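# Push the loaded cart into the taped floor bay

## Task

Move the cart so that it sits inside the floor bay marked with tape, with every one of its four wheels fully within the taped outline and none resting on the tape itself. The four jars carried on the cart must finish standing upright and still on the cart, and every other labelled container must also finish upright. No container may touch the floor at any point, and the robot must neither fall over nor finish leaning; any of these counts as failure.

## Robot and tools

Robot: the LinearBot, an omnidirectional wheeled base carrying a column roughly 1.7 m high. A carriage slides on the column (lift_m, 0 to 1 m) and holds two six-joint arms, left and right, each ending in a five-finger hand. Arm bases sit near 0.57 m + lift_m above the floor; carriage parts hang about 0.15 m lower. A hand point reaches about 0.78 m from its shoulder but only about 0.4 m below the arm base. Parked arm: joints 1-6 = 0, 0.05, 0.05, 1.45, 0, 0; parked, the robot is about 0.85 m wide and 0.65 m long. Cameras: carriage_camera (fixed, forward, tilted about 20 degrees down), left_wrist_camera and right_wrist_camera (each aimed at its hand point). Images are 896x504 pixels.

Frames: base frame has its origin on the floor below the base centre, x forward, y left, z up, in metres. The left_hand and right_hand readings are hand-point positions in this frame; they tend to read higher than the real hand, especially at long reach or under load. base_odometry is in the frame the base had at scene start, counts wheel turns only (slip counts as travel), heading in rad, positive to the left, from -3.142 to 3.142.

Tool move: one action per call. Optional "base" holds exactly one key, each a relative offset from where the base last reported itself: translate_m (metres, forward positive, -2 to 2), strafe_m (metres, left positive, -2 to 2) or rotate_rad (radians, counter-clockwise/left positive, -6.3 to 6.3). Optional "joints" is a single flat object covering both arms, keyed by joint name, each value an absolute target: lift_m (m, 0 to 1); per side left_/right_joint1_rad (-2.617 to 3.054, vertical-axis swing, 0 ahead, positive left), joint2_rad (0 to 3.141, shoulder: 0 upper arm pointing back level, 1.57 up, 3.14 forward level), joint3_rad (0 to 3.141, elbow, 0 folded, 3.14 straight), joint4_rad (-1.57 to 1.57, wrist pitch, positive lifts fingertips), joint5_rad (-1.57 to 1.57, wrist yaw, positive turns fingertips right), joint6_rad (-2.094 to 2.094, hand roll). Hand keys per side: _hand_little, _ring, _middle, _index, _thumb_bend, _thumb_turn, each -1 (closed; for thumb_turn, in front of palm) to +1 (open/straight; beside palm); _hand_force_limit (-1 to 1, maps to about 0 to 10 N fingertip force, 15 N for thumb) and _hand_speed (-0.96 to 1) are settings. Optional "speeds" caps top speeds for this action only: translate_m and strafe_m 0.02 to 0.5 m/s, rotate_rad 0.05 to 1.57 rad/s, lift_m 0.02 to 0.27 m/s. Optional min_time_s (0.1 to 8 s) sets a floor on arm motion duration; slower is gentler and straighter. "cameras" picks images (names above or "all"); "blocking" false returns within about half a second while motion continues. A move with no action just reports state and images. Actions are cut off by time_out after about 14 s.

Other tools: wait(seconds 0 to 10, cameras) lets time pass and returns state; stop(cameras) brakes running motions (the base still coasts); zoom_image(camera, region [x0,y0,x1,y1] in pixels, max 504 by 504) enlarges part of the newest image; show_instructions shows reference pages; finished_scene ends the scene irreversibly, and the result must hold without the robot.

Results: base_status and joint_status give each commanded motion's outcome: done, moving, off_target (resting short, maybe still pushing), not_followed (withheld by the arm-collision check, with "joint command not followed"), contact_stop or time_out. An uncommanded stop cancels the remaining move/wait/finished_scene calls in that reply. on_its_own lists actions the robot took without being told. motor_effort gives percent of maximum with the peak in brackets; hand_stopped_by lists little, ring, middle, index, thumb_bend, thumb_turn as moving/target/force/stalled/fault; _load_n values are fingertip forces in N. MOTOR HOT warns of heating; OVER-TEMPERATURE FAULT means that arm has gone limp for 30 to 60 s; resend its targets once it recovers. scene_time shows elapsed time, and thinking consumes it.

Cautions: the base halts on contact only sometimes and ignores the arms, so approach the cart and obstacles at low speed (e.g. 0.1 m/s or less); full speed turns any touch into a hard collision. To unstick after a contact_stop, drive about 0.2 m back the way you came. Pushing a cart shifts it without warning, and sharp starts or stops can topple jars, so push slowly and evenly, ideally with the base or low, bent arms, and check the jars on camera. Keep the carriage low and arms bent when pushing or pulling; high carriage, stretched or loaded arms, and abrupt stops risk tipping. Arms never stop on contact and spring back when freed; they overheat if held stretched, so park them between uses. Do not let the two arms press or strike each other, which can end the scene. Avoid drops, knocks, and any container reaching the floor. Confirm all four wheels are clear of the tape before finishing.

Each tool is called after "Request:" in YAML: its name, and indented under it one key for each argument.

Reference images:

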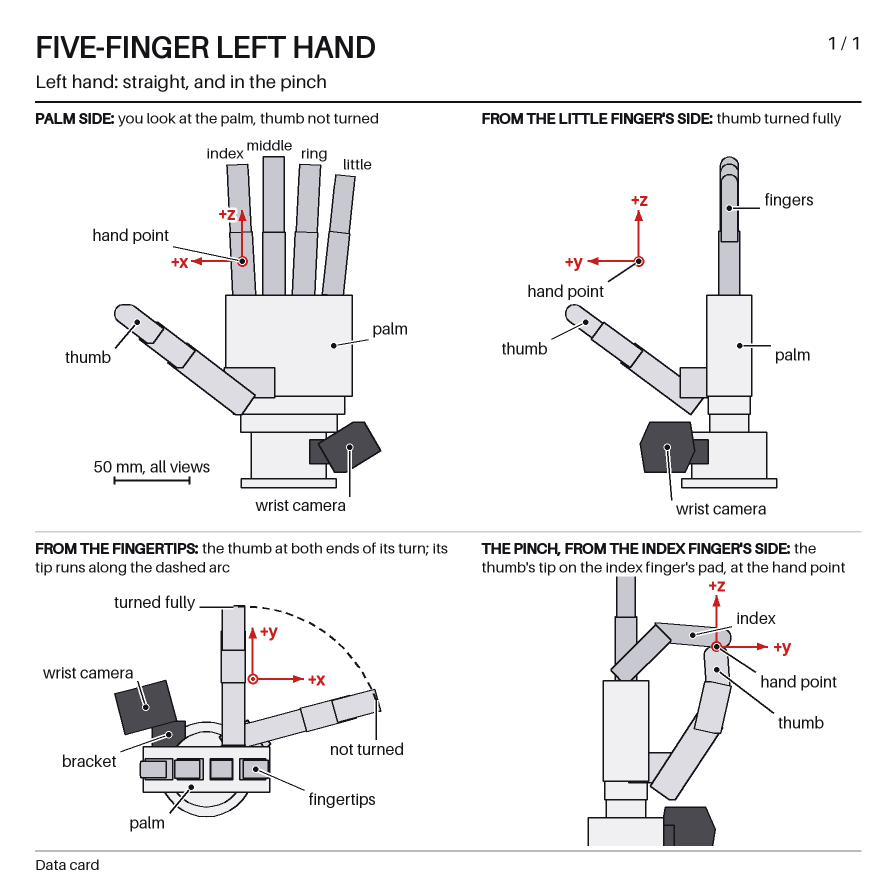

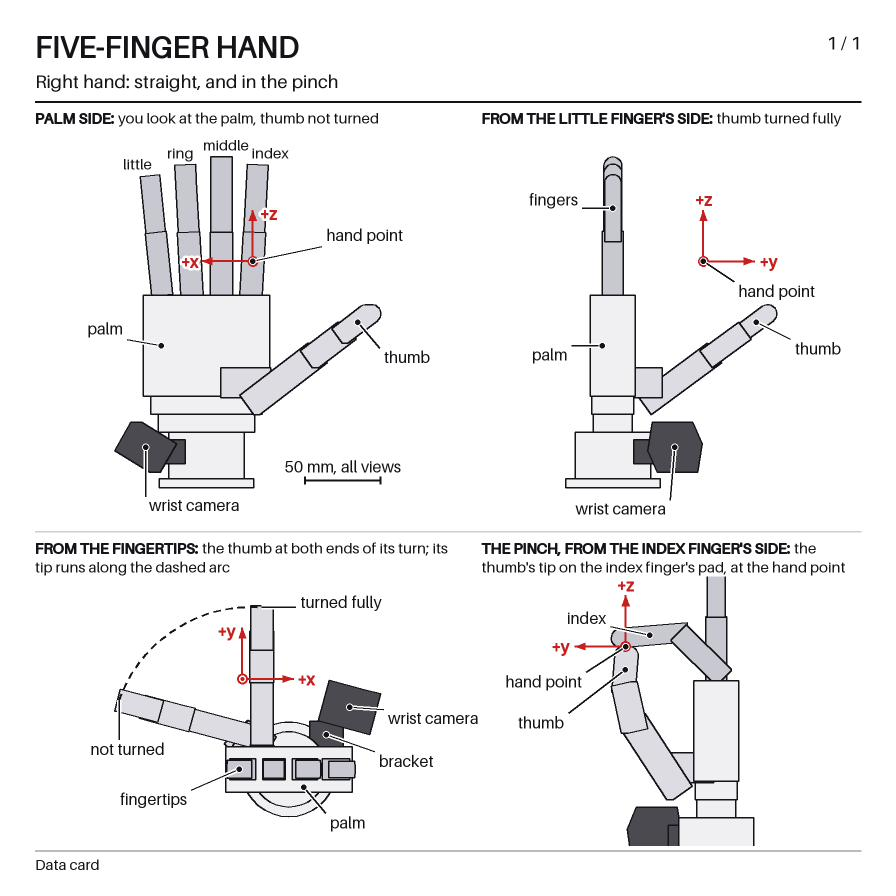

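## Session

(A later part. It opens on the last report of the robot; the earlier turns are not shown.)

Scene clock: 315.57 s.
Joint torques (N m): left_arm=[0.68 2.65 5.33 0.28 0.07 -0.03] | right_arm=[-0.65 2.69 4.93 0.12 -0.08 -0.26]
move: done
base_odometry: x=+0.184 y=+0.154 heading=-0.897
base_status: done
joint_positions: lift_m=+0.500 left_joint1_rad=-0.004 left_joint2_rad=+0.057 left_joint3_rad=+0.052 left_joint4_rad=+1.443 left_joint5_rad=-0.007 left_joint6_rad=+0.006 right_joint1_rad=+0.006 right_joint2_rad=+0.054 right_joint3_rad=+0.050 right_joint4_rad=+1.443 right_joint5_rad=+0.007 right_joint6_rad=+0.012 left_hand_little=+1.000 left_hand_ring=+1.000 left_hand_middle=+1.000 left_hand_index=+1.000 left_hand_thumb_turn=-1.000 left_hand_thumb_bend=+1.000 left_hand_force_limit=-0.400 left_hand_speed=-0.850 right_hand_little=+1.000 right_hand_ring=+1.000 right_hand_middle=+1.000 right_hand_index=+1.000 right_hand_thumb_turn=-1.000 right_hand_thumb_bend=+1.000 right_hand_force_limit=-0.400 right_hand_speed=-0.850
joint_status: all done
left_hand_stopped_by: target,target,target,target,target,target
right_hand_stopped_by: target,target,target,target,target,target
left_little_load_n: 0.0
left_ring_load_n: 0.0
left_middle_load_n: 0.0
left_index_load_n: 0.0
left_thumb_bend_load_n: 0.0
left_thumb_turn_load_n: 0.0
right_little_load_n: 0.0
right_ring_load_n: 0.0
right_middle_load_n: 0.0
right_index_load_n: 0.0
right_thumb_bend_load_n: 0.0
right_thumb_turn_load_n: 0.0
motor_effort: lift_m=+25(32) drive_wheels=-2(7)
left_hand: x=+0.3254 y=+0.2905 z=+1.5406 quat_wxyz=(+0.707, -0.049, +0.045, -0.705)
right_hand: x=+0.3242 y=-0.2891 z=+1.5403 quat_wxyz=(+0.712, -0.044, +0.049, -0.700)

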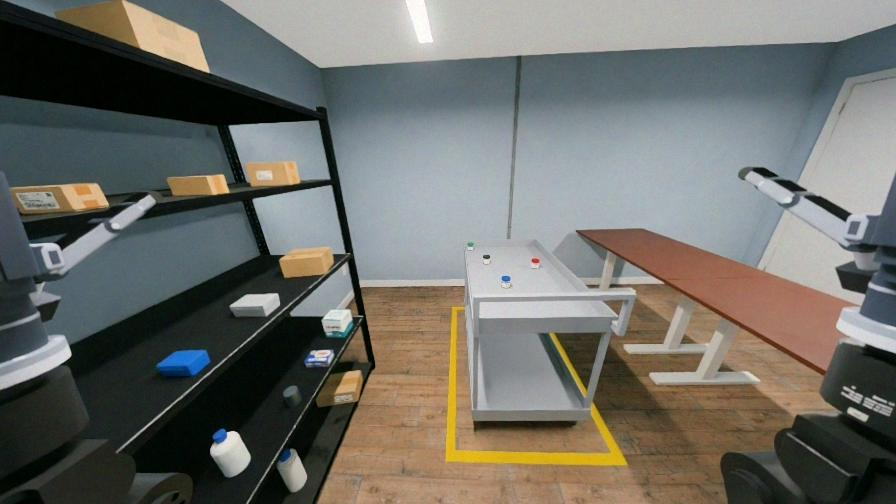

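Request:
move:
  base: {"strafe_m": -1.1}
  speeds: {"strafe_m": 0.25}
  cameras: ["carriage_camera"]

Request:
move:
  base: {"rotate_rad": 0.25}
  speeds: {"rotate_rad": 0.4}
  cameras: ["carriage_camera"]

Scene clock: 332.47 s.
Joint torques (N m): left_arm=[0.53 2.59 5.33 0.27 0.04 0] | right_arm=[-0.65 2.67 4.96 0.06 -0.06 -0.27]
move: done
base_odometry: x=-0.676 y=-0.532 heading=-0.898
base_status: done
joint_positions: lift_m=+0.500 left_joint1_rad=-0.002 left_joint2_rad=+0.057 left_joint3_rad=+0.052 left_joint4_rad=+1.444 left_joint5_rad=-0.007 left_joint6_rad=+0.006 right_joint1_rad=+0.005 right_joint2_rad=+0.054 right_joint3_rad=+0.050 right_joint4_rad=+1.447 right_joint5_rad=+0.005 right_joint6_rad=+0.012 left_hand_little=+1.000 left_hand_ring=+1.000 left_hand_middle=+1.000 left_hand_index=+1.000 left_hand_thumb_turn=-1.000 left_hand_thumb_bend=+1.000 left_hand_force_limit=-0.400 left_hand_speed=-0.850 right_hand_little=+1.000 right_hand_ring=+1.000 right_hand_middle=+1.000 right_hand_index=+1.000 right_hand_thumb_turn=-1.000 right_hand_thumb_bend=+1.000 right_hand_force_limit=-0.400 right_hand_speed=-0.850
joint_status: not commanded
left_hand_stopped_by: target,target,target,target,target,target
right_hand_stopped_by: target,target,target,target,target,target
left_little_load_n: 0.0
left_ring_load_n: 0.0
left_middle_load_n: 0.0
left_index_load_n: 0.0
left_thumb_bend_load_n: 0.0
left_thumb_turn_load_n: 0.0
right_little_load_n: 0.0
right_ring_load_n: 0.0
right_middle_load_n: 0.0
right_index_load_n: 0.0
right_thumb_bend_load_n: 0.0
right_thumb_turn_load_n: 0.0
motor_effort: lift_m=+26(26) drive_wheels=-3(11)
left_hand: x=+0.3251 y=+0.2905 z=+1.5406 quat_wxyz=(+0.707, -0.049, +0.044, -0.704)
right_hand: x=+0.3232 y=-0.2890 z=+1.5406 quat_wxyz=(+0.711, -0.043, +0.047, -0.700)

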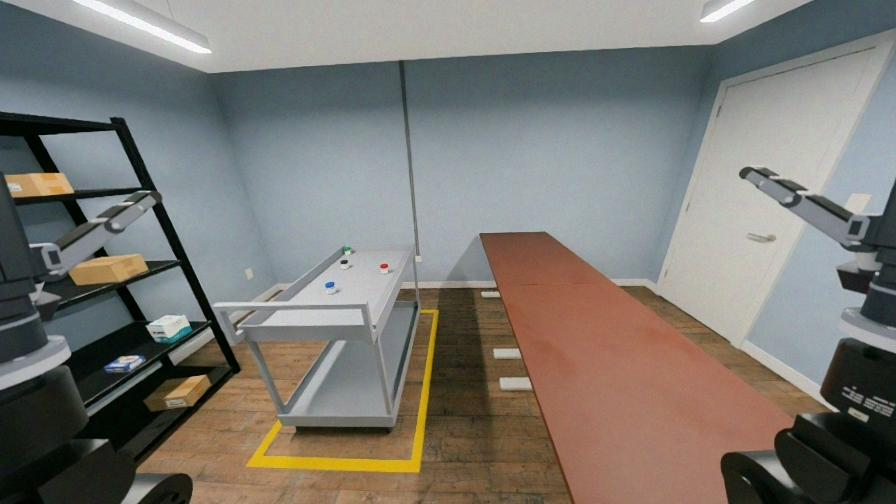

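Scene clock: 333.90 s.
Joint torques (N m): left_arm=[0.51 2.48 5.57 0.3 0.06 0] | right_arm=[-0.59 2.69 4.83 0.06 -0.06 -0.27]
move: done
base_odometry: x=-0.676 y=-0.532 heading=-0.648
base_status: done
joint_positions: lift_m=+0.500 left_joint1_rad=-0.002 left_joint2_rad=+0.057 left_joint3_rad=+0.052 left_joint4_rad=+1.443 left_joint5_rad=-0.006 left_joint6_rad=+0.006 right_joint1_rad=+0.005 right_joint2_rad=+0.054 right_joint3_rad=+0.050 right_joint4_rad=+1.450 right_joint5_rad=+0.005 right_joint6_rad=+0.012 left_hand_little=+1.000 left_hand_ring=+1.000 left_hand_middle=+1.000 left_hand_index=+1.000 left_hand_thumb_turn=-1.000 left_hand_thumb_bend=+1.000 left_hand_force_limit=-0.400 left_hand_speed=-0.850 right_hand_little=+1.000 right_hand_ring=+1.000 right_hand_middle=+1.000 right_hand_index=+1.000 right_hand_thumb_turn=-1.000 right_hand_thumb_bend=+1.000 right_hand_force_limit=-0.400 right_hand_speed=-0.850
joint_status: not commanded
left_hand_stopped_by: target,target,target,target,target,target
right_hand_stopped_by: target,target,target,target,target,target
left_little_load_n: 0.0
left_ring_load_n: 0.0
left_middle_load_n: 0.0
left_index_load_n: 0.0
left_thumb_bend_load_n: 0.0
left_thumb_turn_load_n: 0.0
right_little_load_n: 0.0
right_ring_load_n: 0.0
right_middle_load_n: 0.0
right_index_load_n: 0.0
right_thumb_bend_load_n: 0.0
right_thumb_turn_load_n: 0.0
motor_effort: lift_m=+26(26) drive_wheels=+7(9)
left_hand: x=+0.3254 y=+0.2904 z=+1.5405 quat_wxyz=(+0.707, -0.049, +0.045, -0.704)
right_hand: x=+0.3226 y=-0.2890 z=+1.5408 quat_wxyz=(+0.712, -0.042, +0.046, -0.700)

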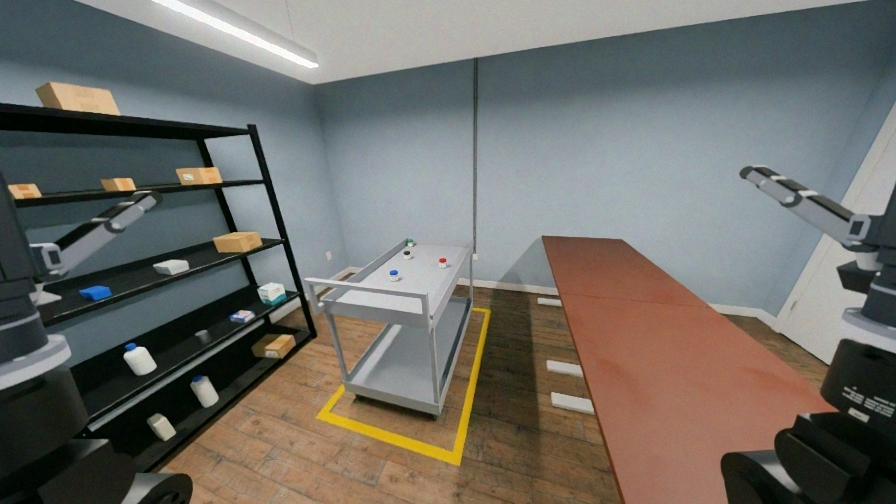

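Request:
zoom_image:
  camera: "carriage_camera"
  region: [310, 230, 510, 480]

Request:
zoom_image:
  camera: "carriage_camera"
  region: [430, 280, 500, 350]

Scaled by 2.016.

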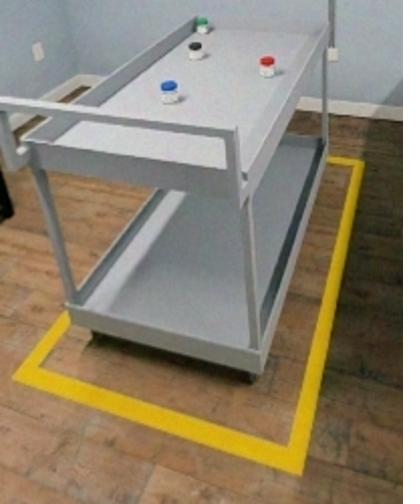

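Scaled by 7.200.

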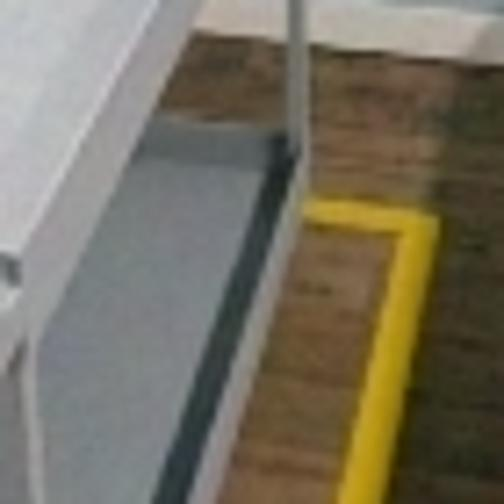

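Request:
move:
  joints: {"lift_m": 0.0}
  cameras: ["carriage_camera"]

Request:
zoom_image:
  camera: "carriage_camera"
  region: [420, 230, 520, 310]

Request:
zoom_image:
  camera: "carriage_camera"
  region: [300, 200, 520, 400]

Scene clock: 347.10 s.
Joint torques (N m): left_arm=[0.58 3.29 6.65 0.29 0.08 -0.05] | right_arm=[-0.13 3.19 6 0.04 -0.04 -0.26]
move: contact_stop
base_odometry: x=-0.676 y=-0.532 heading=-0.647
base_status: not commanded
joint_positions: lift_m=+0.202 left_joint1_rad=-0.002 left_joint2_rad=+0.051 left_joint3_rad=+0.041 left_joint4_rad=+1.446 left_joint5_rad=-0.003 left_joint6_rad=+0.006 right_joint1_rad=+0.000 right_joint2_rad=+0.048 right_joint3_rad=+0.040 right_joint4_rad=+1.449 right_joint5_rad=+0.002 right_joint6_rad=+0.012 left_hand_little=+1.000 left_hand_ring=+1.000 left_hand_middle=+1.000 left_hand_index=+1.000 left_hand_thumb_turn=-1.000 left_hand_thumb_bend=+1.000 left_hand_force_limit=-0.400 left_hand_speed=-0.850 right_hand_little=+1.000 right_hand_ring=+1.000 right_hand_middle=+1.000 right_hand_index=+1.000 right_hand_thumb_turn=-1.000 right_hand_thumb_bend=+1.000 right_hand_force_limit=-0.400 right_hand_speed=-0.850
joint_status: lift_m contact_stop (moved -0.298 of -0.500)
left_hand_stopped_by: target,target,target,target,target,target
right_hand_stopped_by: target,target,target,target,target,target
left_little_load_n: 0.0
left_ring_load_n: 0.0
left_middle_load_n: 0.0
left_index_load_n: 0.0
left_thumb_bend_load_n: 0.0
left_thumb_turn_load_n: 0.0
right_little_load_n: 0.0
right_ring_load_n: 0.0
right_middle_load_n: 0.0
right_index_load_n: 0.0
right_thumb_bend_load_n: 0.0
right_thumb_turn_load_n: 0.0
on_its_own: lift_m is held at +0.198, not at your +0.000, since a contact_stop
motor_effort: lift_m=-12(60) drive_wheels=-13(44)
left_hand: x=+0.3263 y=+0.2899 z=+1.2390 quat_wxyz=(+0.707, -0.049, +0.047, -0.704)
right_hand: x=+0.3243 y=-0.2887 z=+1.2393 quat_wxyz=(+0.710, -0.045, +0.047, -0.701)

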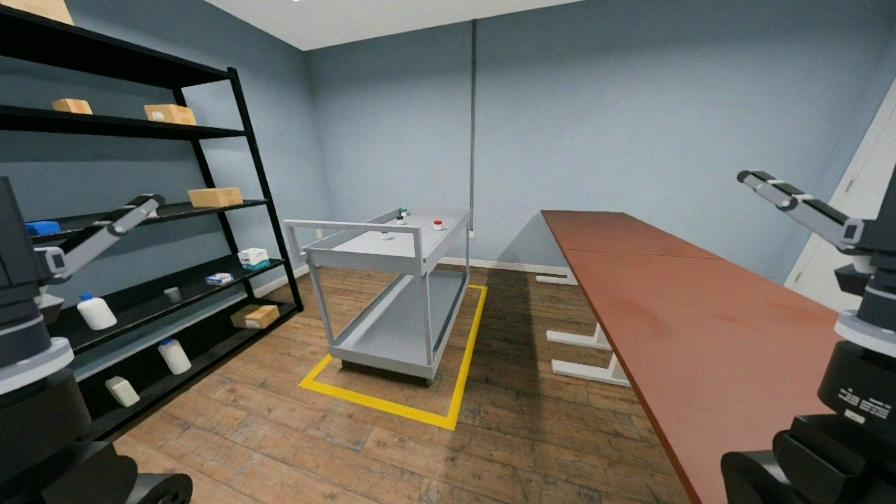

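Scaled by 5.040.

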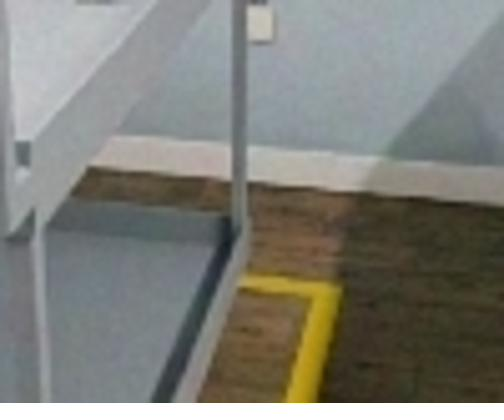

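Scaled by 2.291.

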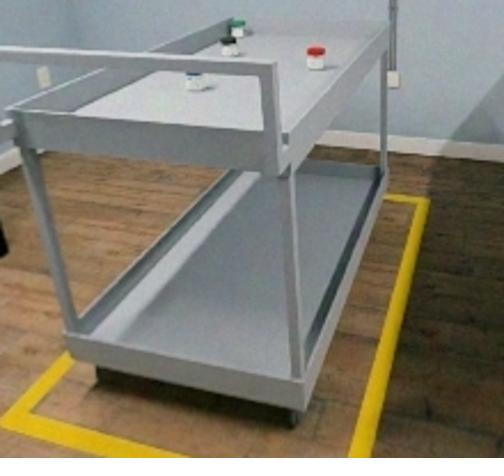

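Request:
move:
  joints: {"lift_m": 0.5}
  speeds: {"lift_m": 0.15}
  cameras: ["carriage_camera"]

Scene clock: 352.33 s.
Joint torques (N m): left_arm=[0.05 3.37 6.24 0.34 -0.03 -0.01] | right_arm=[-0.16 3.43 6.23 0.09 -0.02 -0.26]
move: done
base_odometry: x=-0.676 y=-0.532 heading=-0.648
base_status: not commanded
joint_positions: lift_m=+0.500 left_joint1_rad=+0.000 left_joint2_rad=+0.049 left_joint3_rad=+0.042 left_joint4_rad=+1.445 left_joint5_rad=+0.000 left_joint6_rad=+0.005 right_joint1_rad=+0.000 right_joint2_rad=+0.045 right_joint3_rad=+0.038 right_joint4_rad=+1.448 right_joint5_rad=+0.000 right_joint6_rad=+0.012 left_hand_little=+1.000 left_hand_ring=+1.000 left_hand_middle=+1.000 left_hand_index=+1.000 left_hand_thumb_turn=-1.000 left_hand_thumb_bend=+1.000 left_hand_force_limit=-0.400 left_hand_speed=-0.850 right_hand_little=+1.000 right_hand_ring=+1.000 right_hand_middle=+1.000 right_hand_index=+1.000 right_hand_thumb_turn=-1.000 right_hand_thumb_bend=+1.000 right_hand_force_limit=-0.400 right_hand_speed=-0.850
joint_status: all done
left_hand_stopped_by: target,target,target,target,target,target
right_hand_stopped_by: target,target,target,target,target,target
left_little_load_n: 0.0
left_ring_load_n: 0.0
left_middle_load_n: 0.0
left_index_load_n: 0.0
left_thumb_bend_load_n: 0.0
left_thumb_turn_load_n: 0.0
right_little_load_n: 0.0
right_ring_load_n: 0.0
right_middle_load_n: 0.0
right_index_load_n: 0.0
right_thumb_bend_load_n: 0.0
right_thumb_turn_load_n: 0.0
motor_effort: lift_m=+25(34) drive_wheels=-9(25)
left_hand: x=+0.3255 y=+0.2893 z=+1.5378 quat_wxyz=(+0.707, -0.047, +0.047, -0.704)
right_hand: x=+0.3245 y=-0.2883 z=+1.5368 quat_wxyz=(+0.710, -0.046, +0.046, -0.701)

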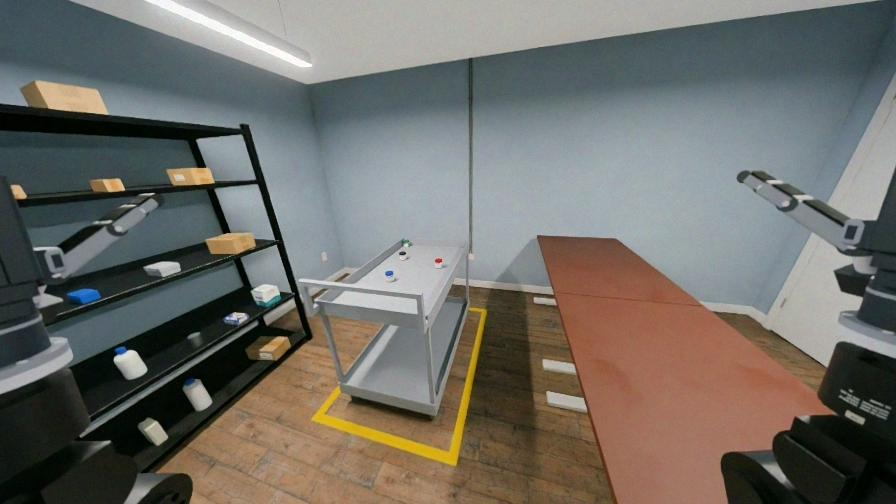

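Request:
zoom_image:
  camera: "carriage_camera"
  region: [420, 280, 500, 440]

Scaled by 3.150.

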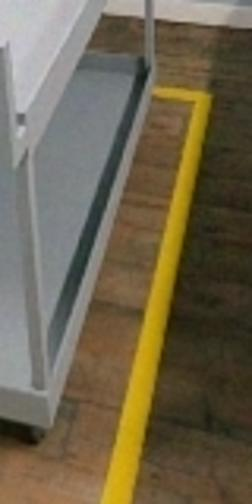

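Request:
finished_scene:

The scene is finished: the task was done.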